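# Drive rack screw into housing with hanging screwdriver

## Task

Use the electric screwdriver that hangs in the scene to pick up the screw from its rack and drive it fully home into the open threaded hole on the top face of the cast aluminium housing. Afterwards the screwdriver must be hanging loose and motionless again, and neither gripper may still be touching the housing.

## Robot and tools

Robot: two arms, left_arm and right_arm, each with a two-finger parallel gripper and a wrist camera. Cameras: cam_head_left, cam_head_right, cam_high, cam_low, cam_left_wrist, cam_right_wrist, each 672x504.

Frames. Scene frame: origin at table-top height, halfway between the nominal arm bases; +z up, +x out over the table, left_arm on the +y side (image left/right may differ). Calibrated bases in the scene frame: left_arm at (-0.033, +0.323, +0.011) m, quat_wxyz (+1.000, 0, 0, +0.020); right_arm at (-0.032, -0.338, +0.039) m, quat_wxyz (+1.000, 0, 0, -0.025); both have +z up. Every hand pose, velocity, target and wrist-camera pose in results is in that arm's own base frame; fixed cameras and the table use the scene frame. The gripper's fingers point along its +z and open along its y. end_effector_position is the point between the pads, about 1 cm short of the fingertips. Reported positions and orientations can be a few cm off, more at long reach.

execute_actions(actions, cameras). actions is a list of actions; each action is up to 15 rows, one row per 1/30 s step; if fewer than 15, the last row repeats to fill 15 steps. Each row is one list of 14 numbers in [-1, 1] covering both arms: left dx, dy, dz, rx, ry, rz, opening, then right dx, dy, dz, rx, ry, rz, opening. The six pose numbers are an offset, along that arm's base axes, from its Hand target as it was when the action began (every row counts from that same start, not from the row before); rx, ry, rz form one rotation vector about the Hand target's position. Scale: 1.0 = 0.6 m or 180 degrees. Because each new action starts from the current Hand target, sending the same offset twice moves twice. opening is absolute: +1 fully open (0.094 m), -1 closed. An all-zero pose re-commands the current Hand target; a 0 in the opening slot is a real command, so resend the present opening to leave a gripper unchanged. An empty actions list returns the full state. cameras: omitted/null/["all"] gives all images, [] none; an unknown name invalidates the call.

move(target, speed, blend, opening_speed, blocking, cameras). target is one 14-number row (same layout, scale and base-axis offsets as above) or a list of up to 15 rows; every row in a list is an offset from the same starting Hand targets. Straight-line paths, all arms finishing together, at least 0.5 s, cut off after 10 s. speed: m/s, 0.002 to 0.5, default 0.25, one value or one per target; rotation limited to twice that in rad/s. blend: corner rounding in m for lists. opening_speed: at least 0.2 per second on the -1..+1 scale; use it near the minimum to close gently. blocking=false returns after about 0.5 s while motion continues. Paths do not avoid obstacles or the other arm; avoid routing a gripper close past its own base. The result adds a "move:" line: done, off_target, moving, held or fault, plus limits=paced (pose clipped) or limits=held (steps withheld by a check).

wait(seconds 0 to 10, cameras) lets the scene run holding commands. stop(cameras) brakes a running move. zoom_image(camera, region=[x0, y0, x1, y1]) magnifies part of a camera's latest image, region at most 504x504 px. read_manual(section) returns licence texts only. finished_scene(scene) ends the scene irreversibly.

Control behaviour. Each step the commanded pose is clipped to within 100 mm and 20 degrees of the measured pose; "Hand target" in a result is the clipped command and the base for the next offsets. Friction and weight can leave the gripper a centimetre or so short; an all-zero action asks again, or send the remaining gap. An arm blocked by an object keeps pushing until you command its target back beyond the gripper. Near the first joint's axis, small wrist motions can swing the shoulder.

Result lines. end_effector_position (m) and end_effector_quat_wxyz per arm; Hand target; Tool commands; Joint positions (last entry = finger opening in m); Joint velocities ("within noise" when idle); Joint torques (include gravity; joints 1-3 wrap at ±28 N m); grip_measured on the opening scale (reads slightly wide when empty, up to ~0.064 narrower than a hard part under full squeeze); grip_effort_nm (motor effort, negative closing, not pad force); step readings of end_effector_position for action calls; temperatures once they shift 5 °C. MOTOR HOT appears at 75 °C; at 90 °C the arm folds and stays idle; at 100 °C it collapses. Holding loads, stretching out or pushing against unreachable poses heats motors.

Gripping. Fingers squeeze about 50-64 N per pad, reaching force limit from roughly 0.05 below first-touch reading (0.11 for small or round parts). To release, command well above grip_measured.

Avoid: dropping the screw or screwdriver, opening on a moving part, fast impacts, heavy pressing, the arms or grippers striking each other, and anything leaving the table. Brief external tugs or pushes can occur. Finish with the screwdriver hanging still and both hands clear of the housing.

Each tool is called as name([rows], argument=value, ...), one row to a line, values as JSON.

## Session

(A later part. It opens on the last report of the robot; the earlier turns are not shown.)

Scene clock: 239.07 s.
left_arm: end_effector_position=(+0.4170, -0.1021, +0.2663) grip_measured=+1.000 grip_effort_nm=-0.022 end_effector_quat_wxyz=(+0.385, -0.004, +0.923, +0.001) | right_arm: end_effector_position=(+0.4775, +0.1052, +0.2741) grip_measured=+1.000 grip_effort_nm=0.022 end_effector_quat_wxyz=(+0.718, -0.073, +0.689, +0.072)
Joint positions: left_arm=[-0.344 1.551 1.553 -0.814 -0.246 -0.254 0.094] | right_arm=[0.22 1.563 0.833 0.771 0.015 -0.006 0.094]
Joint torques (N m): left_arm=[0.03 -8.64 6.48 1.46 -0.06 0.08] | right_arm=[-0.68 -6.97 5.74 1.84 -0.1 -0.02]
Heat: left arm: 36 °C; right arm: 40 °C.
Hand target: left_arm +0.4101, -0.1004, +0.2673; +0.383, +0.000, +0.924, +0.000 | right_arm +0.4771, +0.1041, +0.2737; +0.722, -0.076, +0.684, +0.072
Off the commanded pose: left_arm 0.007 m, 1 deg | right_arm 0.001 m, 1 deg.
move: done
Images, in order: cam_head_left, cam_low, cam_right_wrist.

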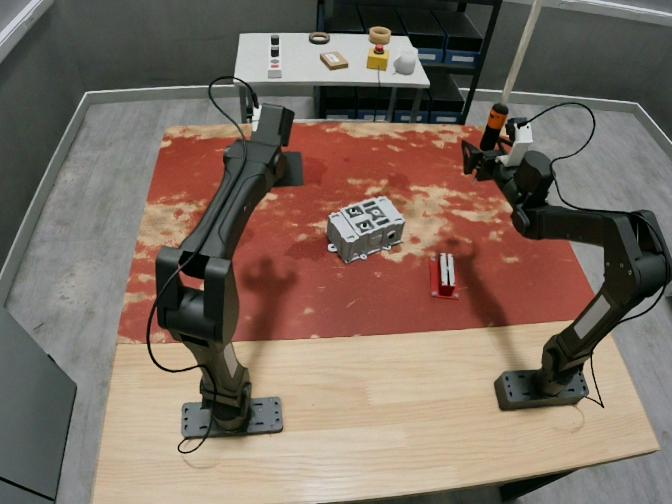

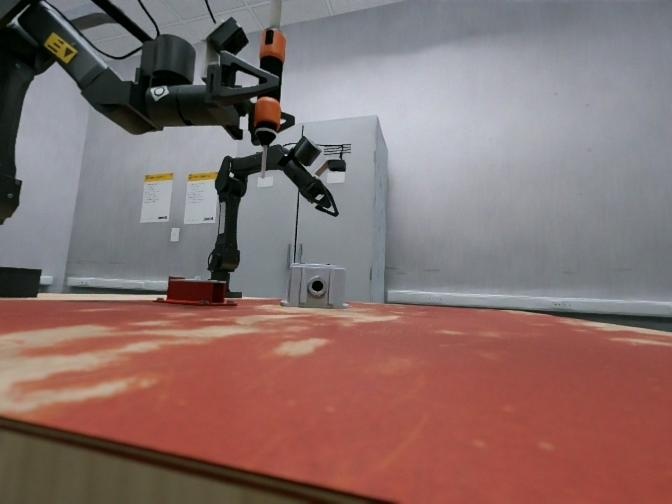

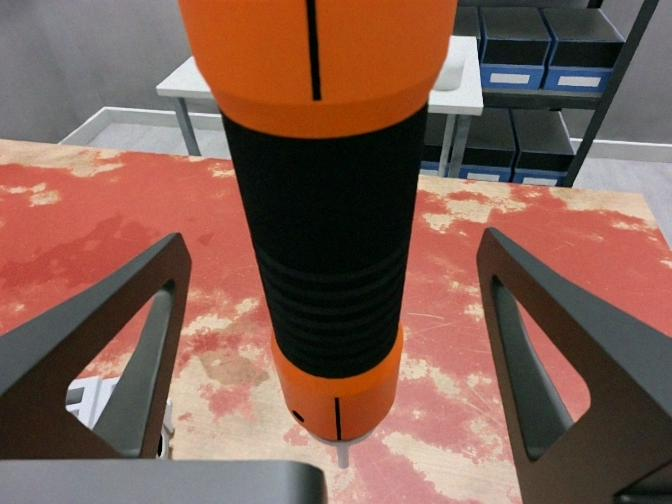

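move(target=[0,0,0,0,0,0,1,-0.01,-0.004,-0.038,0,0.015,0,1], speed=0.1, cameras=["cam_right_wrist","cam_low"])

Scene clock: 244.43 s.
left_arm: end_effector_position=(+0.4169, -0.1020, +0.2663) grip_measured=+1.000 grip_effort_nm=-0.022 end_effector_quat_wxyz=(+0.385, -0.004, +0.923, +0.001) | right_arm: end_effector_position=(+0.4720, +0.1026, +0.2525) grip_measured=+1.000 grip_effort_nm=0.027 end_effector_quat_wxyz=(+0.703, -0.074, +0.704, +0.070)
Joint positions: left_arm=[-0.344 1.551 1.553 -0.814 -0.246 -0.254 0.094] | right_arm=[0.217 1.563 0.784 0.777 0.013 -0.006 0.094]
Joint torques (N m): left_arm=[0.06 -8.68 6.45 1.46 -0.06 0.09] | right_arm=[-0.58 -6.87 5.27 1.93 -0.12 0.06]
Hand target: left_arm +0.4100, -0.1004, +0.2673; +0.383, +0.000, +0.924, +0.000 | right_arm +0.4711, +0.1018, +0.2509; +0.706, -0.074, +0.701, +0.074
Off the commanded pose: left_arm 0.007 m, 1 deg | right_arm 0.002 m, 1 deg.
move: done
Images, in order: cam_low, cam_right_wrist.

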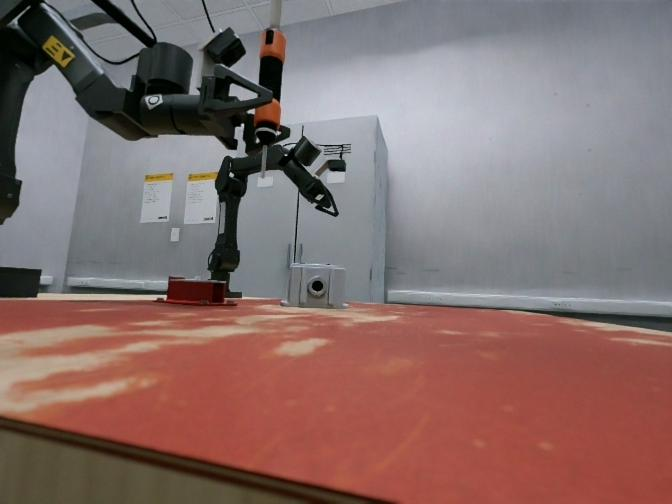

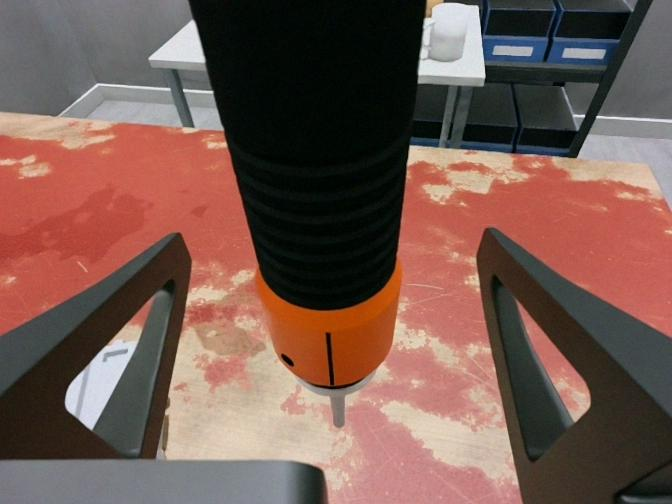

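move(target=[0,0,0,0,0,0,1,0,0,0,0,0,0,-0.4], opening_speed=0.3, cameras=["cam_right_wrist","cam_low","cam_high"])

Scene clock: 268.43 s.
left_arm: end_effector_position=(+0.4169, -0.1020, +0.2663) grip_measured=+1.000 grip_effort_nm=-0.027 end_effector_quat_wxyz=(+0.385, -0.004, +0.923, +0.001) | right_arm: end_effector_position=(+0.4720, +0.1029, +0.2527) grip_measured=-0.219 grip_effort_nm=-1.009 end_effector_quat_wxyz=(+0.703, -0.075, +0.704, +0.070)
Joint positions: left_arm=[-0.344 1.551 1.553 -0.814 -0.246 -0.254 0.094] | right_arm=[0.217 1.563 0.784 0.778 0.011 -0.006 0.037]
Joint torques (N m): left_arm=[0.03 -8.65 6.48 1.47 -0.07 0.08] | right_arm=[-0.55 -6.83 5.35 1.95 -0.1 0.04]
Hand target: left_arm +0.4101, -0.1004, +0.2673; +0.383, +0.000, +0.924, +0.000 | right_arm +0.4711, +0.1018, +0.2509; +0.706, -0.074, +0.701, +0.074
Off the commanded pose: left_arm 0.007 m, 1 deg | right_arm 0.002 m, 1 deg.
move: done
Images, in order: cam_high, cam_low, cam_right_wrist.

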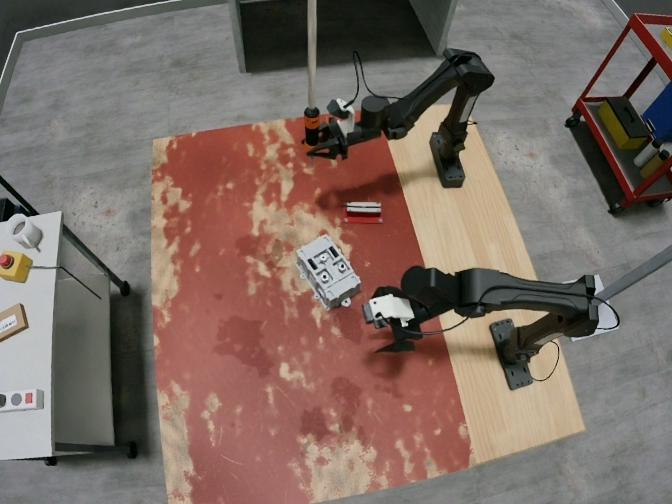

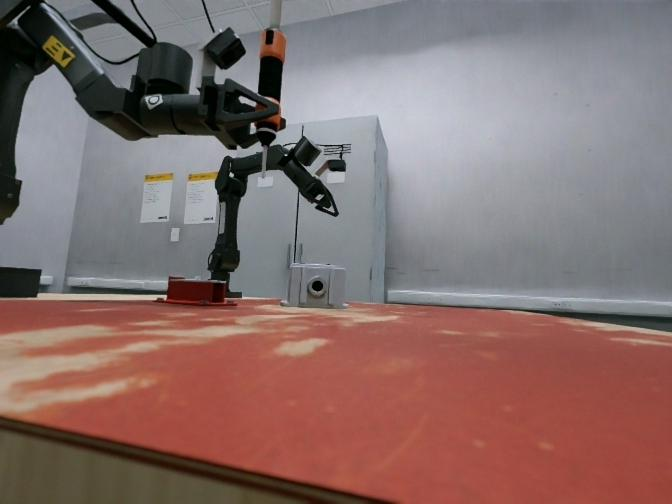

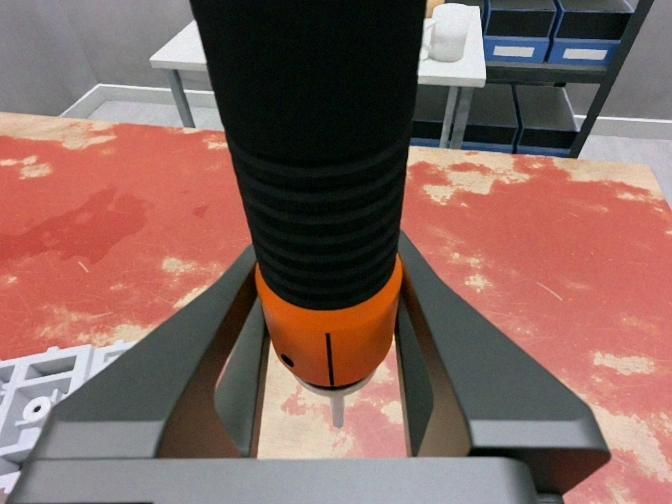

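move(target=[0,0,0,0,0,0,1,-0.247,0.1,-0.02,0,0,0,-0.4], speed=0.12, cameras=["cam_right_wrist","cam_low","cam_head_left"])

Scene clock: 282.70 s.
left_arm: end_effector_position=(+0.4169, -0.1020, +0.2663) grip_measured=+1.000 grip_effort_nm=-0.017 end_effector_quat_wxyz=(+0.385, -0.004, +0.923, +0.001) | right_arm: end_effector_position=(+0.3268, +0.1643, +0.2388) grip_measured=-0.219 grip_effort_nm=-1.009 end_effector_quat_wxyz=(+0.705, -0.076, +0.702, +0.075)
Joint positions: left_arm=[-0.344 1.551 1.553 -0.814 -0.246 -0.254 0.094] | right_arm=[0.688 1.121 0.391 0.735 0.474 -0.004 0.037]
Joint torques (N m): left_arm=[0.03 -8.64 6.49 1.47 -0.07 0.09] | right_arm=[0.36 -4.94 5.39 1.54 0.1 -0.02]
Hand target: left_arm +0.4101, -0.1004, +0.2673; +0.383, +0.000, +0.924, +0.000 | right_arm +0.3229, +0.1618, +0.2387; +0.705, -0.075, +0.701, +0.074
Off the commanded pose: left_arm 0.007 m, 1 deg | right_arm 0.005 m, 0 deg.
move: done
Images, in order: cam_head_left, cam_low, cam_right_wrist.

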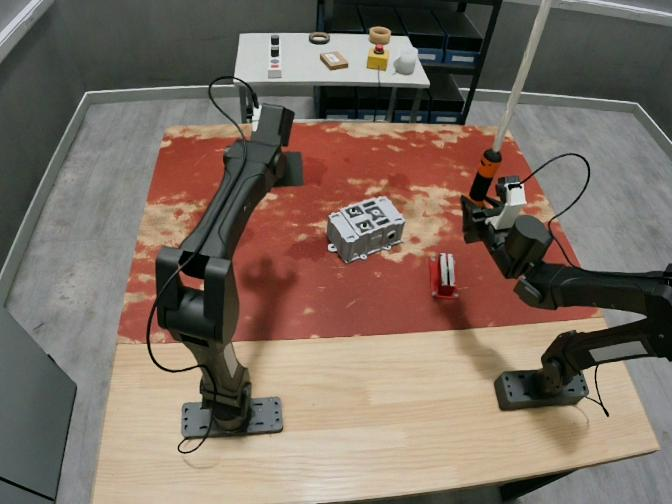

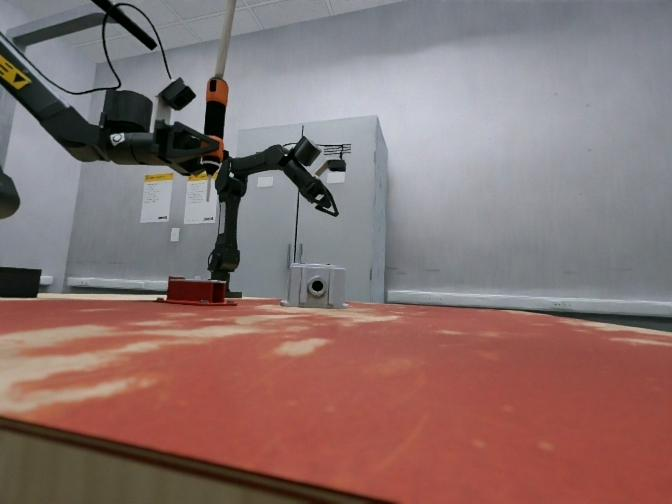

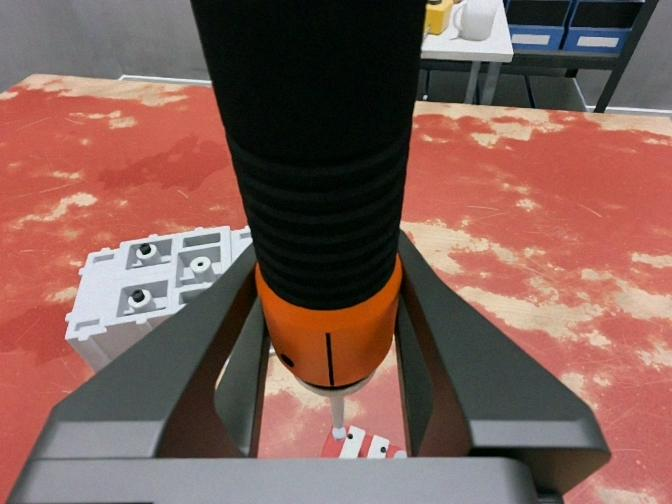

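move(target=[0,0,0,0,0,0,1,-0.007,-0.004,-0.12,0,0,0,-0.4], speed=0.1, cameras=["cam_right_wrist","cam_low","cam_head_left","cam_head_right"])

zoom_image(camera="cam_right_wrist", region=[260, 360, 430, 470])

zoom_image(camera="cam_low", region=[100, 180, 300, 320])

zoom_image(camera="cam_head_right", region=[410, 180, 530, 310])

Scene clock: 291.90 s.
left_arm: end_effector_position=(+0.4169, -0.1020, +0.2663) grip_measured=+1.000 grip_effort_nm=-0.022 end_effector_quat_wxyz=(+0.385, -0.004, +0.923, +0.001) | right_arm: end_effector_position=(+0.3213, +0.1598, +0.1697) grip_measured=-0.219 grip_effort_nm=-1.009 end_effector_quat_wxyz=(+0.705, -0.072, +0.701, +0.077)
Joint positions: left_arm=[-0.344 1.551 1.553 -0.814 -0.246 -0.254 0.094] | right_arm=[0.69 1.438 0.196 1.249 0.479 0.002 0.037]
Joint torques (N m): left_arm=[0.03 -8.69 6.48 1.46 -0.06 0.09] | right_arm=[0.75 -3.32 3.56 1.73 0.13 -0.11]
Hand target: left_arm +0.4101, -0.1004, +0.2673; +0.383, +0.000, +0.924, +0.000 | right_arm +0.3187, +0.1594, +0.1668; +0.706, -0.074, +0.701, +0.074
Off the commanded pose: left_arm 0.007 m, 1 deg | right_arm 0.004 m, 0 deg.
move: done
Images, in order: cam_head_left, cam_head_right, cam_low, cam_right_wrist.

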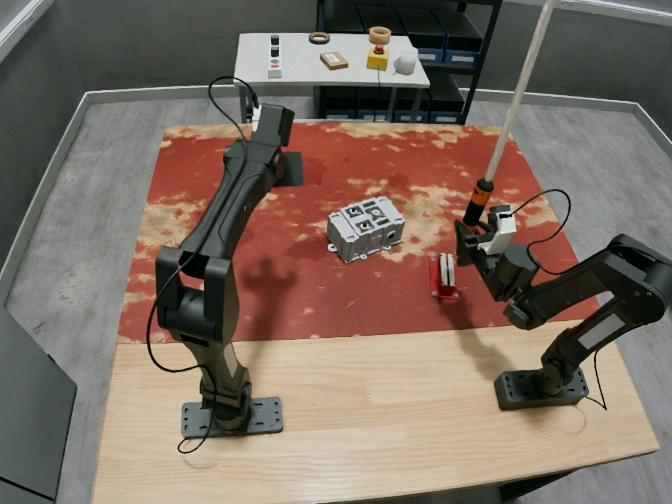

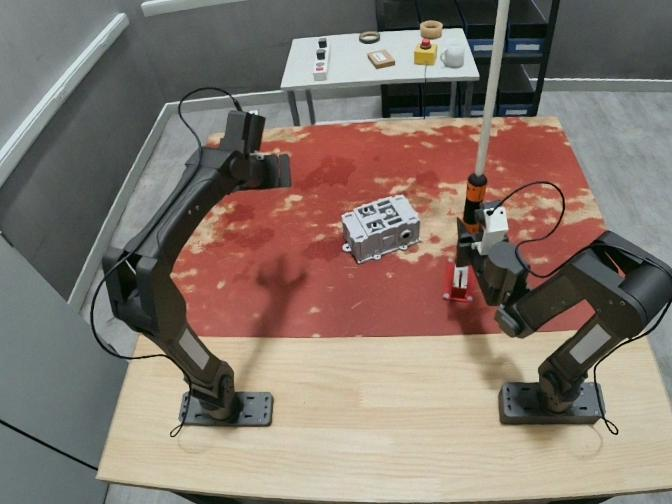

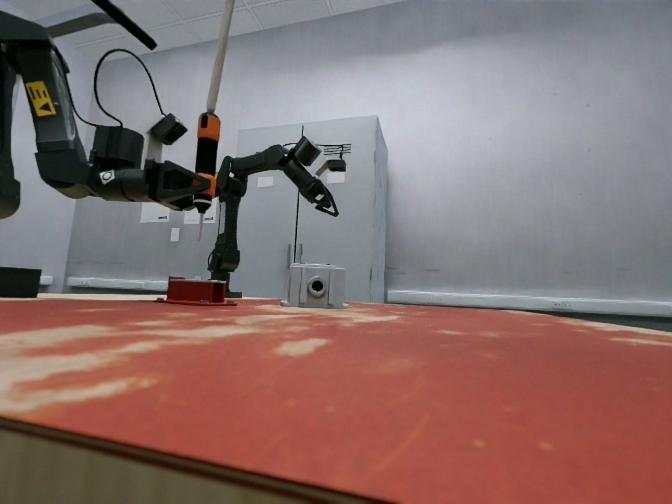

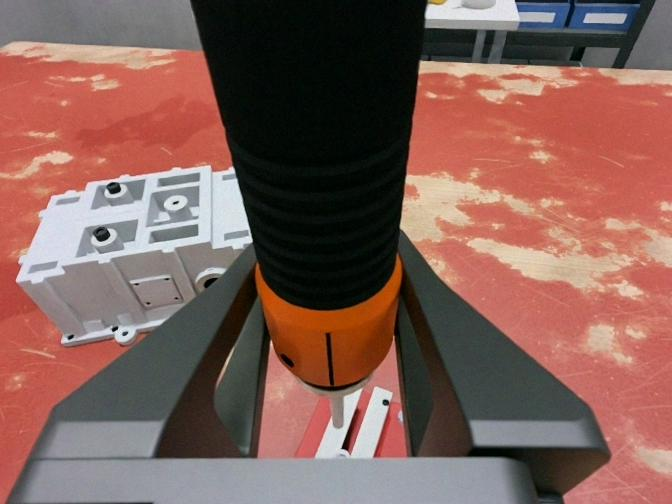

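Scaled by 2.965 from the camera's 672x504 image, which has a finer 960x720 frame.

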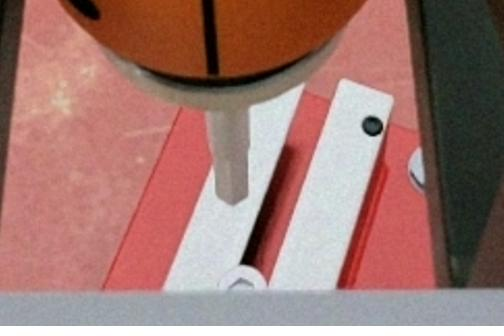

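Scaled by 2.520 from the camera's 672x504 image, which has a finer 960x720 frame.

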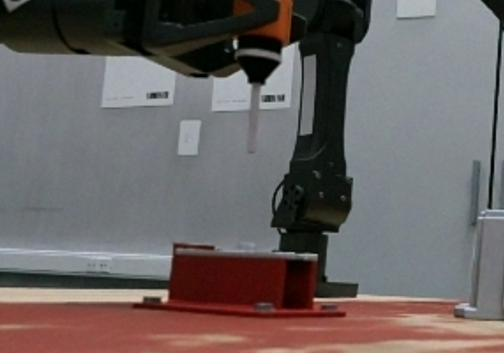

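Scaled by 3.877 from the camera's 672x504 image, which has a finer 960x720 frame.

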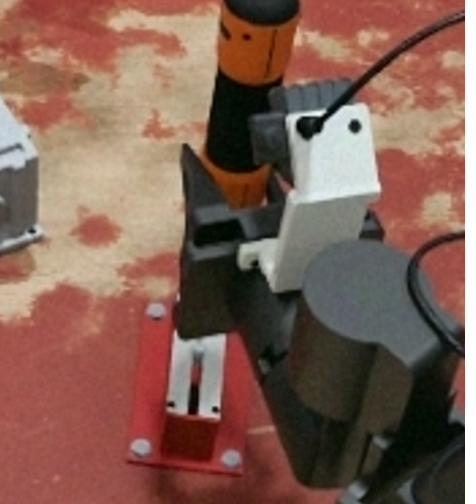

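move(target=[0,0,0,0,0,0,1,0.008,0.001,-0.05,0,0,0,-0.4], speed=0.08, cameras=["cam_right_wrist","cam_low"])

zoom_image(camera="cam_right_wrist", region=[260, 360, 430, 470])

zoom_image(camera="cam_low", region=[140, 200, 260, 320])

Scene clock: 313.30 s.
left_arm: end_effector_position=(+0.4169, -0.1020, +0.2663) grip_measured=+1.000 grip_effort_nm=-0.027 end_effector_quat_wxyz=(+0.385, -0.004, +0.923, +0.001) | right_arm: end_effector_position=(+0.3250, +0.1619, +0.1404) grip_measured=-0.219 grip_effort_nm=-1.009 end_effector_quat_wxyz=(+0.707, -0.070, +0.699, +0.077)
Joint positions: left_arm=[-0.344 1.551 1.553 -0.814 -0.246 -0.254 0.094] | right_arm=[0.688 1.71 0.175 1.548 0.48 0.002 0.037]
Joint torques (N m): left_arm=[0.05 -8.69 6.46 1.46 -0.05 0.08] | right_arm=[-0.44 -4.26 2.36 1.77 -0.06 -0.1]
Hand target: left_arm +0.4101, -0.1004, +0.2673; +0.383, +0.000, +0.924, +0.000 | right_arm +0.3235, +0.1600, +0.1369; +0.706, -0.074, +0.701, +0.074
Off the commanded pose: left_arm 0.007 m, 1 deg | right_arm 0.004 m, 1 deg.
move: done
Images, in order: cam_low, cam_right_wrist.

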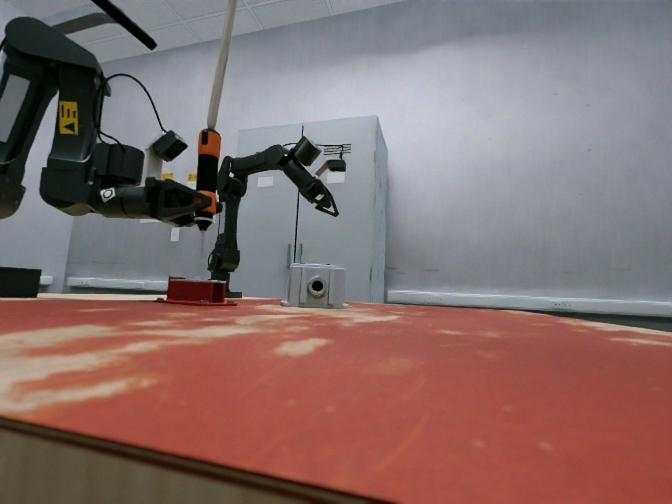

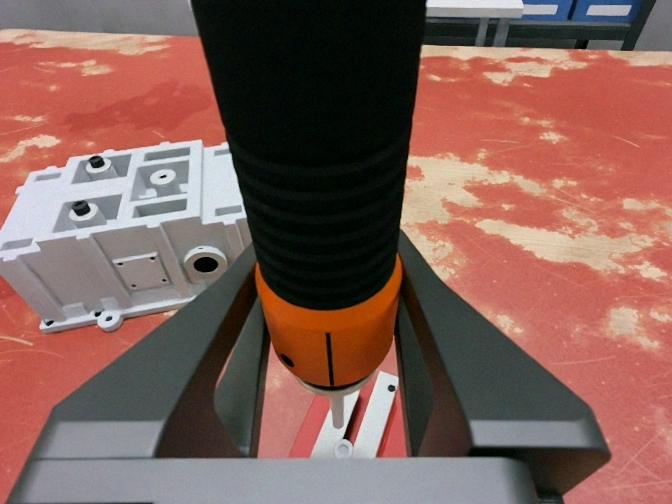

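Scaled by 2.965 from the camera's 672x504 image, which has a finer 960x720 frame.

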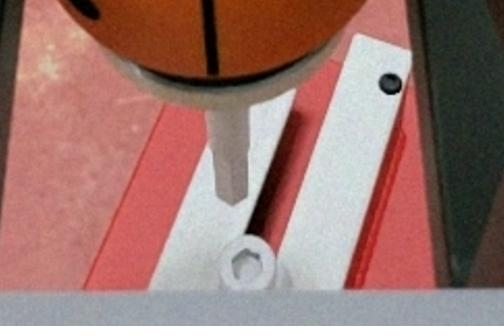

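Scaled by 4.200 from the camera's 672x504 image, which has a finer 960x720 frame.

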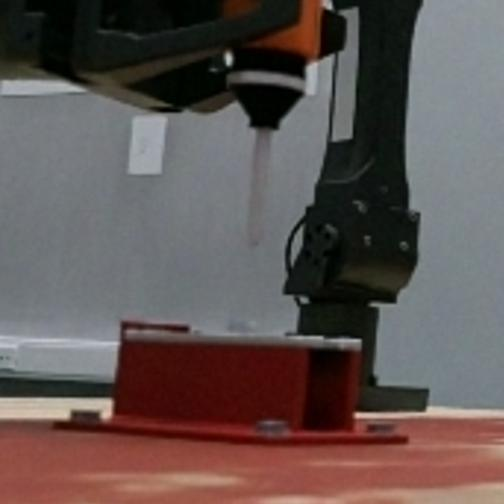

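move(target=[0,0,0,0,0,0,1,0.0033,-0.0033,-0.037,0,0.002,0,-0.4], speed=0.06, cameras=["cam_right_wrist","cam_low"])

zoom_image(camera="cam_right_wrist", region=[260, 360, 430, 470])

zoom_image(camera="cam_low", region=[140, 200, 260, 320])

Scene clock: 343.33 s.
left_arm: end_effector_position=(+0.4169, -0.1020, +0.2663) grip_measured=+1.000 grip_effort_nm=-0.027 end_effector_quat_wxyz=(+0.385, -0.004, +0.923, +0.001) | right_arm: end_effector_position=(+0.3276, +0.1587, +0.1195) grip_measured=-0.219 grip_effort_nm=-1.009 end_effector_quat_wxyz=(+0.690, -0.070, +0.717, +0.069)
Joint positions: left_arm=[-0.344 1.551 1.553 -0.814 -0.246 -0.254 0.094] | right_arm=[0.676 1.785 0.175 1.567 0.48 0.022 0.037]
Joint torques (N m): left_arm=[0.03 -8.68 6.46 1.46 -0.07 0.09] | right_arm=[-0.34 -4.31 1.89 1.73 -0.16 0.02]
Hand target: left_arm +0.4101, -0.1004, +0.2673; +0.383, +0.000, +0.924, +0.000 | right_arm +0.3255, +0.1581, +0.1148; +0.703, -0.074, +0.703, +0.074
Off the commanded pose: left_arm 0.007 m, 1 deg | right_arm 0.005 m, 2 deg.
joint sent to its limit (right arm) — joint 4 (wrist pitch), upper limit. The joint targets are off in orientation, not in position.
move: done
Images, in order: cam_low, cam_right_wrist.

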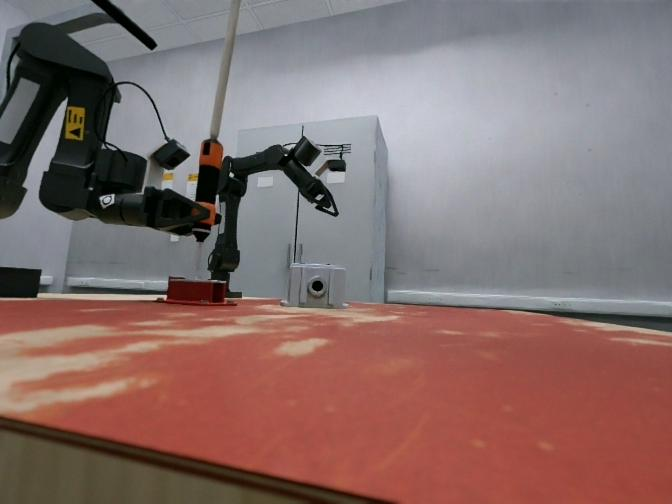

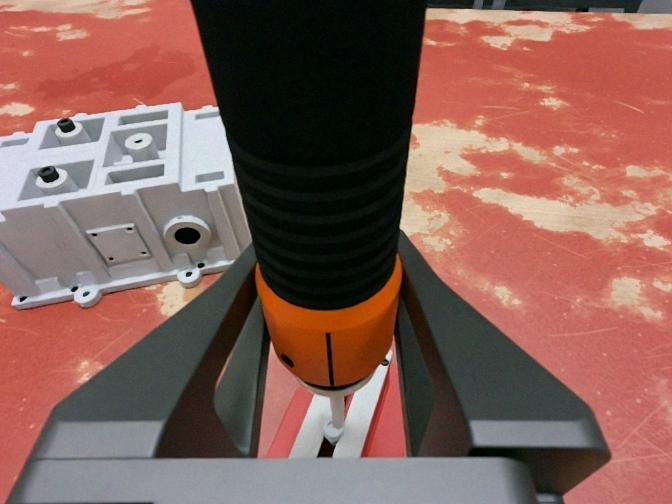

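Scaled by 2.965 from the camera's 672x504 image, which has a finer 960x720 frame.

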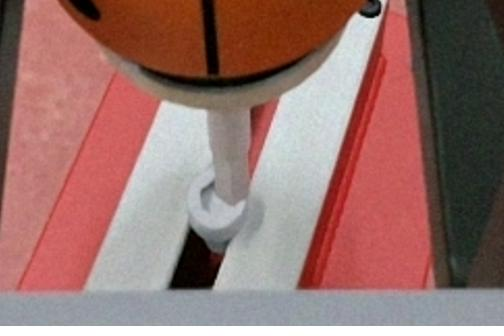

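Scaled by 4.200 from the camera's 672x504 image, which has a finer 960x720 frame.

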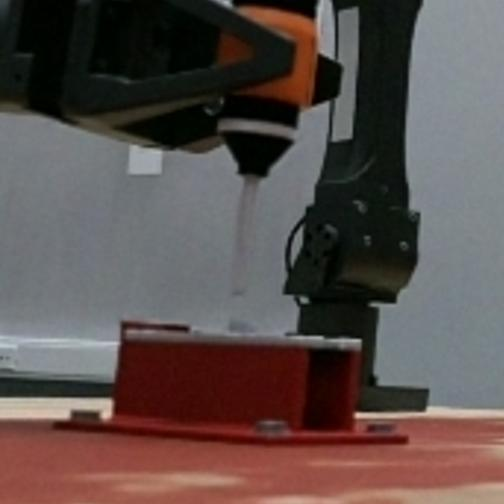

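move([
  [0,0,0,0,0,0,1,0,0,0.05,0,0,0,-0.4],
  [0,0,0,0,0,0,1,0,0,0.05,0,0,-0.18,-0.4],
], speed=[0.06,0.1], cameras=["cam_right_wrist","cam_low","cam_high"])

zoom_image(camera="cam_right_wrist", region=[260, 360, 430, 470])

zoom_image(camera="cam_low", region=[140, 200, 260, 320])

Scene clock: 369.63 s.
left_arm: end_effector_position=(+0.4169, -0.1020, +0.2663) grip_measured=+1.000 grip_effort_nm=-0.017 end_effector_quat_wxyz=(+0.385, -0.004, +0.923, +0.001) | right_arm: end_effector_position=(+0.3240, +0.1535, +0.1455) grip_measured=-0.219 grip_effort_nm=-1.004 end_effector_quat_wxyz=(+0.698, +0.127, +0.694, -0.119)
Joint positions: left_arm=[-0.344 1.551 1.553 -0.814 -0.246 -0.254 0.094] | right_arm=[0.937 1.839 0.459 1.393 1.286 -0.001 0.037]
Joint torques (N m): left_arm=[0.05 -8.69 6.46 1.45 -0.06 0.08] | right_arm=[0.68 -6 5.46 1.11 0.12 -0.03]
Hand target: left_arm +0.4101, -0.1004, +0.2673; +0.383, +0.000, +0.924, +0.001 | right_arm +0.3255, +0.1580, +0.1447; +0.696, +0.125, +0.696, -0.125
Off the commanded pose: left_arm 0.007 m, 1 deg | right_arm 0.005 m, 1 deg.
move: done
Images, in order: cam_high, cam_low, cam_right_wrist.

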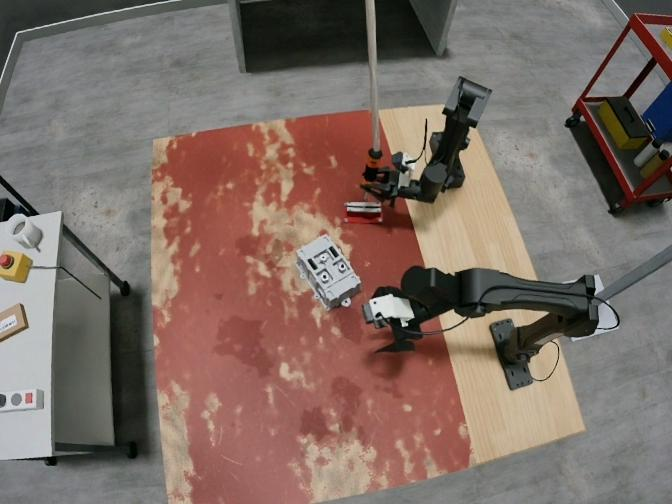

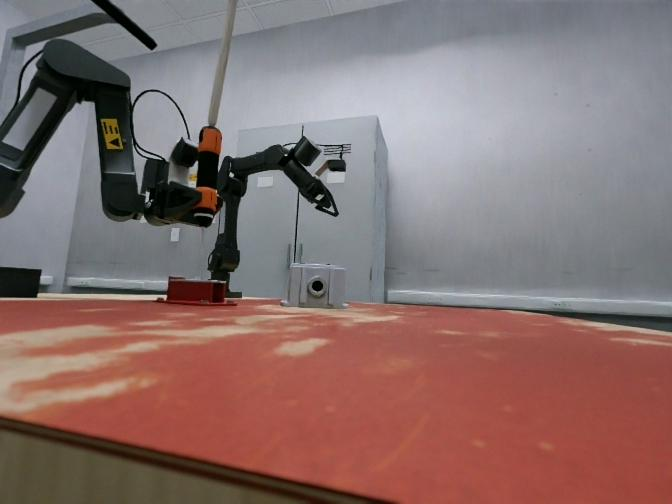

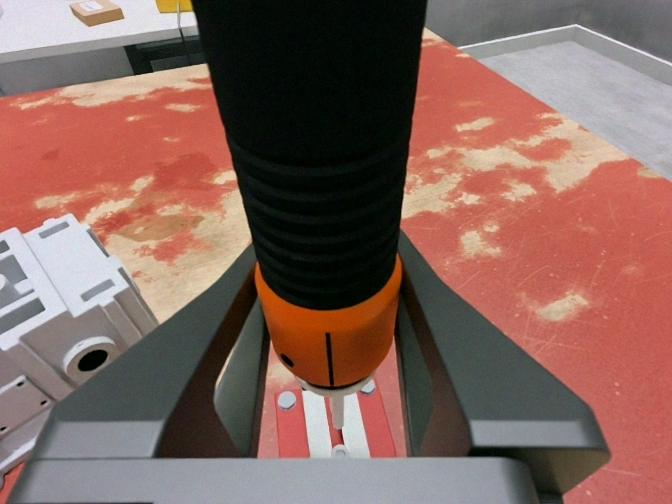

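Scaled by 2.965 from the camera's 672x504 image, which has a finer 960x720 frame.

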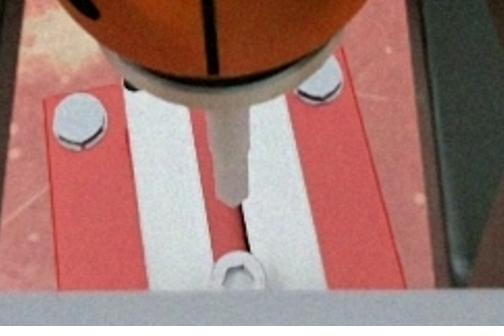

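Scaled by 4.200 from the camera's 672x504 image, which has a finer 960x720 frame.

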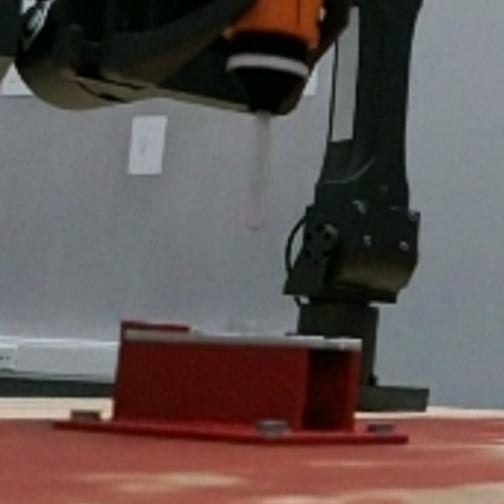

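move(target=[0,0,0,0,0,0,1,0.001,-0.0015,-0.042,0,0,0,-0.4], speed=0.06, cameras=["cam_right_wrist","cam_low"])

zoom_image(camera="cam_right_wrist", region=[260, 360, 430, 470])

zoom_image(camera="cam_low", region=[140, 200, 260, 320])

Scene clock: 384.23 s.
left_arm: end_effector_position=(+0.4169, -0.1020, +0.2663) grip_measured=+1.000 grip_effort_nm=-0.022 end_effector_quat_wxyz=(+0.385, -0.004, +0.923, +0.001) | right_arm: end_effector_position=(+0.3250, +0.1547, +0.1197) grip_measured=-0.219 grip_effort_nm=-1.009 end_effector_quat_wxyz=(+0.695, +0.122, +0.698, -0.125)
Joint positions: left_arm=[-0.344 1.551 1.553 -0.814 -0.246 -0.254 0.094] | right_arm=[0.937 1.966 0.459 1.493 1.288 0.01 0.037]
Joint torques (N m): left_arm=[0.08 -8.64 6.49 1.46 -0.06 0.08] | right_arm=[0.06 -6.19 3.93 1.34 0.12 -0.04]
Hand target: left_arm +0.4101, -0.1004, +0.2673; +0.383, +0.000, +0.924, +0.001 | right_arm +0.3261, +0.1571, +0.1194; +0.696, +0.125, +0.696, -0.125
Off the commanded pose: left_arm 0.007 m, 1 deg | right_arm 0.003 m, 0 deg.
move: done
Images, in order: cam_low, cam_right_wrist.

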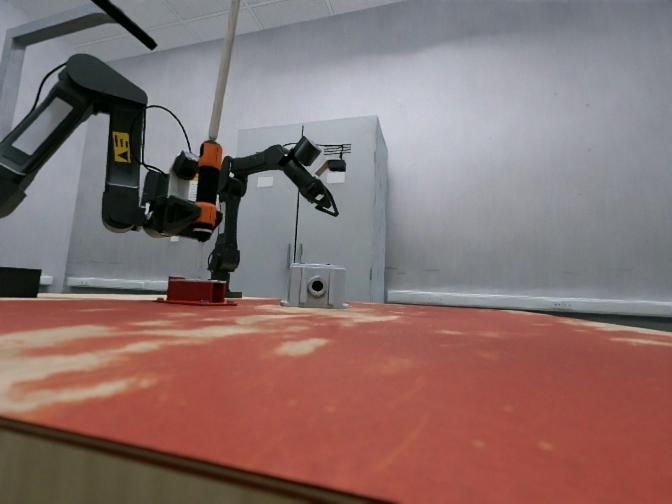

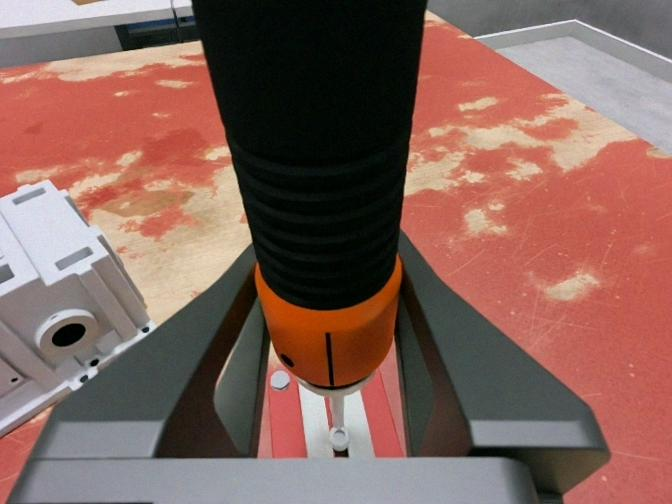

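Scaled by 2.965 from the camera's 672x504 image, which has a finer 960x720 frame.

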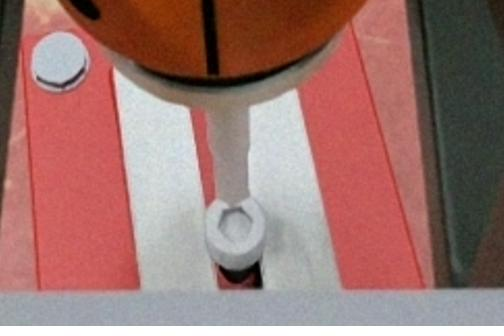

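Scaled by 4.200 from the camera's 672x504 image, which has a finer 960x720 frame.

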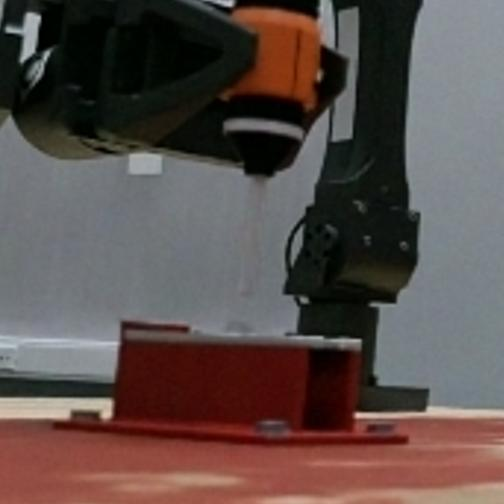

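move(target=[0,0,0,0,0,0,1,0.0015,-0.002,-0.014,0,0,0,-0.4], speed=0.04, cameras=["cam_right_wrist","cam_low"])

zoom_image(camera="cam_right_wrist", region=[260, 360, 430, 470])

zoom_image(camera="cam_low", region=[140, 200, 260, 320])

Scene clock: 398.93 s.
left_arm: end_effector_position=(+0.4169, -0.1020, +0.2663) grip_measured=+1.000 grip_effort_nm=-0.027 end_effector_quat_wxyz=(+0.385, -0.004, +0.923, +0.001) | right_arm: end_effector_position=(+0.3250, +0.1547, +0.1119) grip_measured=-0.219 grip_effort_nm=-1.009 end_effector_quat_wxyz=(+0.695, +0.123, +0.698, -0.124)
Joint positions: left_arm=[-0.344 1.551 1.553 -0.814 -0.246 -0.254 0.094] | right_arm=[0.937 2.012 0.459 1.542 1.288 0.009 0.037]
Joint torques (N m): left_arm=[0.01 -8.68 6.49 1.46 -0.06 0.09] | right_arm=[-0.31 -6.26 3.71 1.35 0.08 -0.09]
Hand target: left_arm +0.4101, -0.1004, +0.2673; +0.383, +0.000, +0.924, +0.001 | right_arm +0.3270, +0.1559, +0.1110; +0.696, +0.125, +0.696, -0.125
Off the commanded pose: left_arm 0.007 m, 1 deg | right_arm 0.002 m, 0 deg.
move: done
Images, in order: cam_low, cam_right_wrist.

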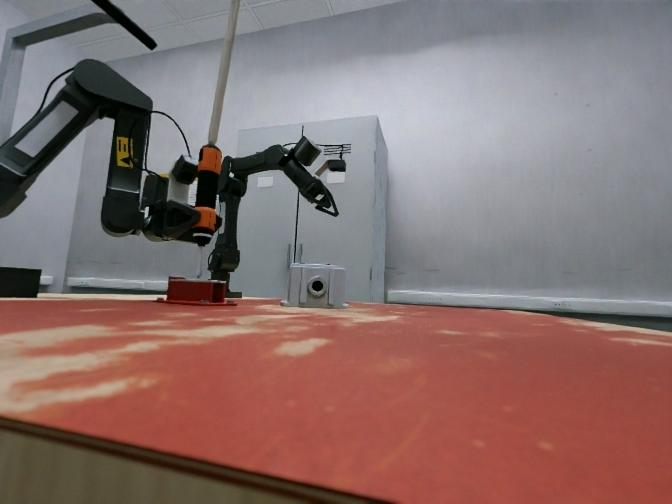

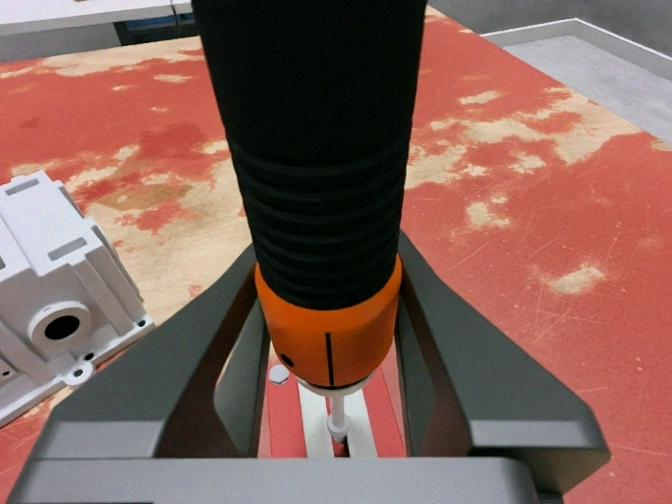

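Scaled by 2.965 from the camera's 672x504 image, which has a finer 960x720 frame.

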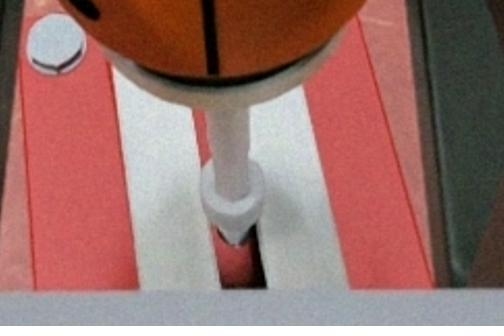

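Scaled by 4.200 from the camera's 672x504 image, which has a finer 960x720 frame.

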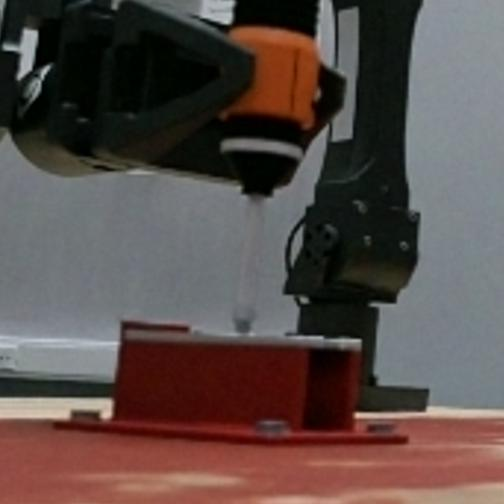

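move(target=[0,0,0,0,0,0,1,0,-0.0,-0.01,0,0,0,-0.4], speed=0.03, cameras=["cam_right_wrist","cam_low"])

zoom_image(camera="cam_right_wrist", region=[260, 360, 430, 470])

zoom_image(camera="cam_low", region=[140, 200, 260, 320])

Scene clock: 407.93 s.
left_arm: end_effector_position=(+0.4169, -0.1020, +0.2663) grip_measured=+1.000 grip_effort_nm=-0.027 end_effector_quat_wxyz=(+0.385, -0.004, +0.923, +0.001) | right_arm: end_effector_position=(+0.3249, +0.1545, +0.1064) grip_measured=-0.219 grip_effort_nm=-1.018 end_effector_quat_wxyz=(+0.695, +0.122, +0.698, -0.125)
Joint positions: left_arm=[-0.344 1.551 1.553 -0.814 -0.246 -0.254 0.094] | right_arm=[0.937 2.042 0.459 1.57 1.288 0.009 0.037]
Joint torques (N m): left_arm=[0.06 -8.69 6.46 1.46 -0.07 0.08] | right_arm=[-0.32 -6.11 3.81 1.28 0.03 -0.03]
Hand target: left_arm +0.4101, -0.1004, +0.2673; +0.383, +0.000, +0.924, +0.001 | right_arm +0.3270, +0.1559, +0.1051; +0.696, +0.125, +0.696, -0.125
Off the commanded pose: left_arm 0.007 m, 1 deg | right_arm 0.003 m, 0 deg.
joint sent to its limit (right arm) — joint 4 (wrist pitch), upper limit. The joint targets still meet the commanded pose.
move: done
Images, in order: cam_low, cam_right_wrist.

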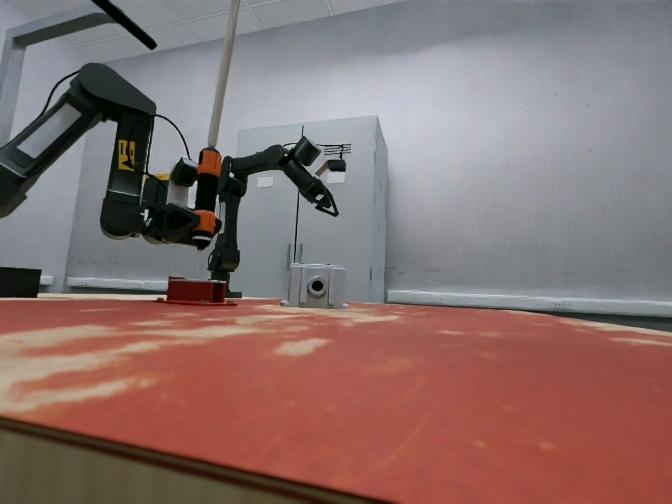

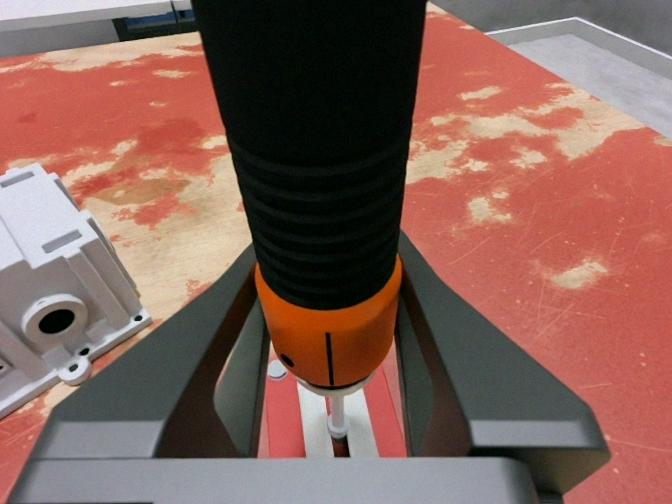

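Scaled by 2.965 from the camera's 672x504 image, which has a finer 960x720 frame.

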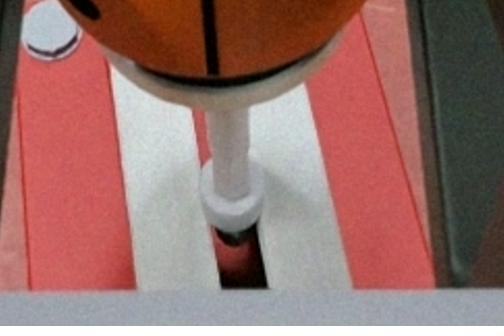

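Scaled by 4.200 from the camera's 672x504 image, which has a finer 960x720 frame.

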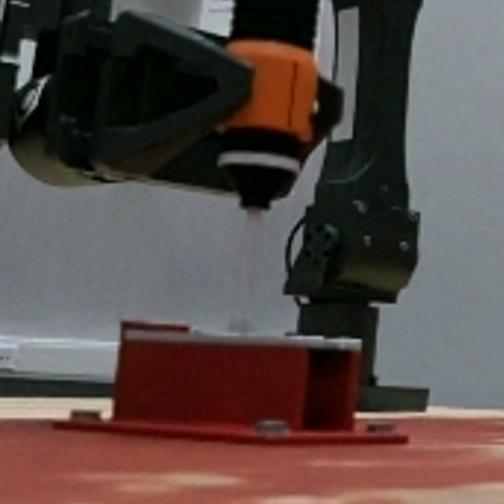

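move(target=[0,0,0,0,0,0,1,0,0,0.12,0,0,0,-0.4], speed=0.06, cameras=["cam_right_wrist","cam_low"])

zoom_image(camera="cam_right_wrist", region=[260, 360, 430, 470])

zoom_image(camera="cam_low", region=[140, 180, 260, 300])

Scene clock: 419.73 s.
left_arm: end_effector_position=(+0.4169, -0.1020, +0.2663) grip_measured=+1.000 grip_effort_nm=-0.032 end_effector_quat_wxyz=(+0.385, -0.004, +0.923, +0.001) | right_arm: end_effector_position=(+0.3243, +0.1537, +0.1637) grip_measured=-0.219 grip_effort_nm=-1.009 end_effector_quat_wxyz=(+0.691, +0.110, +0.701, -0.137)
Joint positions: left_arm=[-0.344 1.551 1.553 -0.814 -0.246 -0.254 0.094] | right_arm=[0.937 1.723 0.481 1.214 1.288 -0.013 0.037]
Joint torques (N m): left_arm=[0.05 -8.65 6.48 1.47 -0.05 0.09] | right_arm=[-0.12 -9.1 6.46 1.1 0.04 0.02]
Hand target: left_arm +0.4101, -0.1004, +0.2673; +0.383, +0.000, +0.924, +0.001 | right_arm +0.3270, +0.1559, +0.1770; +0.696, +0.125, +0.696, -0.125
Off the commanded pose: left_arm 0.007 m, 1 deg | right_arm 0.014 m, 2 deg.
move: off_target (right_arm)
Images, in order: cam_low, cam_right_wrist.

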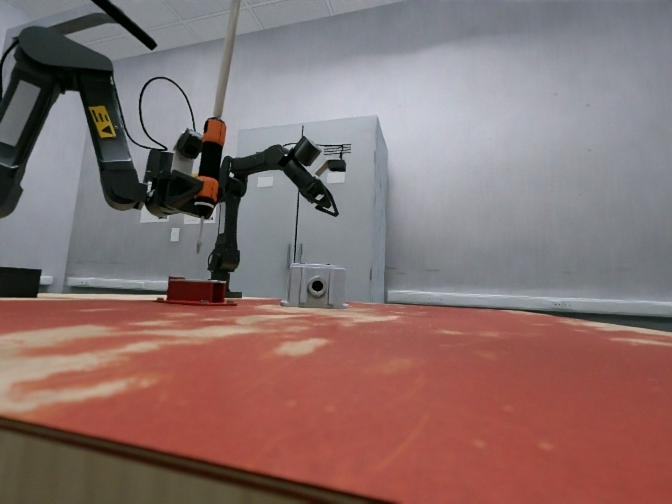

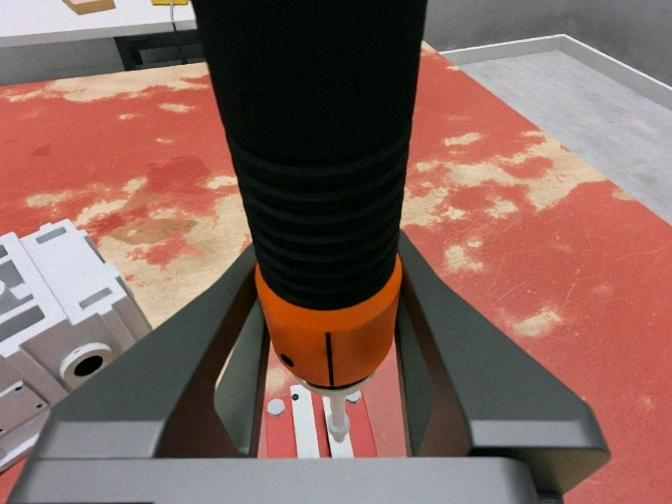

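Scaled by 2.965 from the camera's 672x504 image, which has a finer 960x720 frame.

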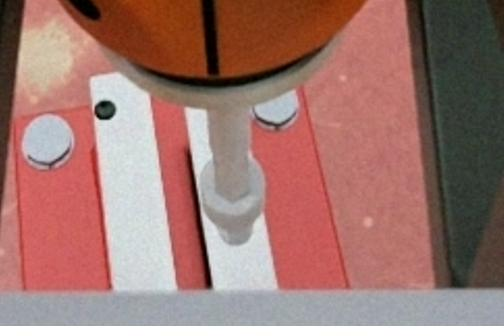

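Scaled by 4.200 from the camera's 672x504 image, which has a finer 960x720 frame.

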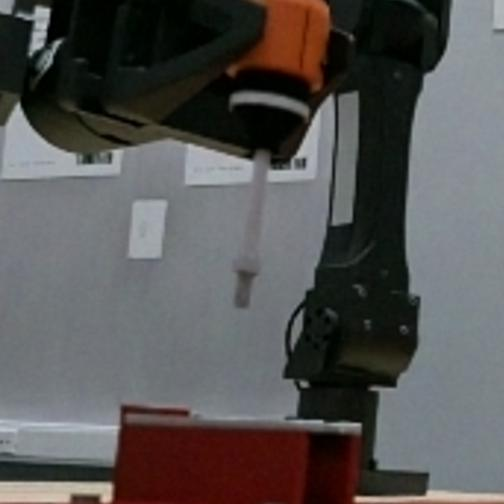

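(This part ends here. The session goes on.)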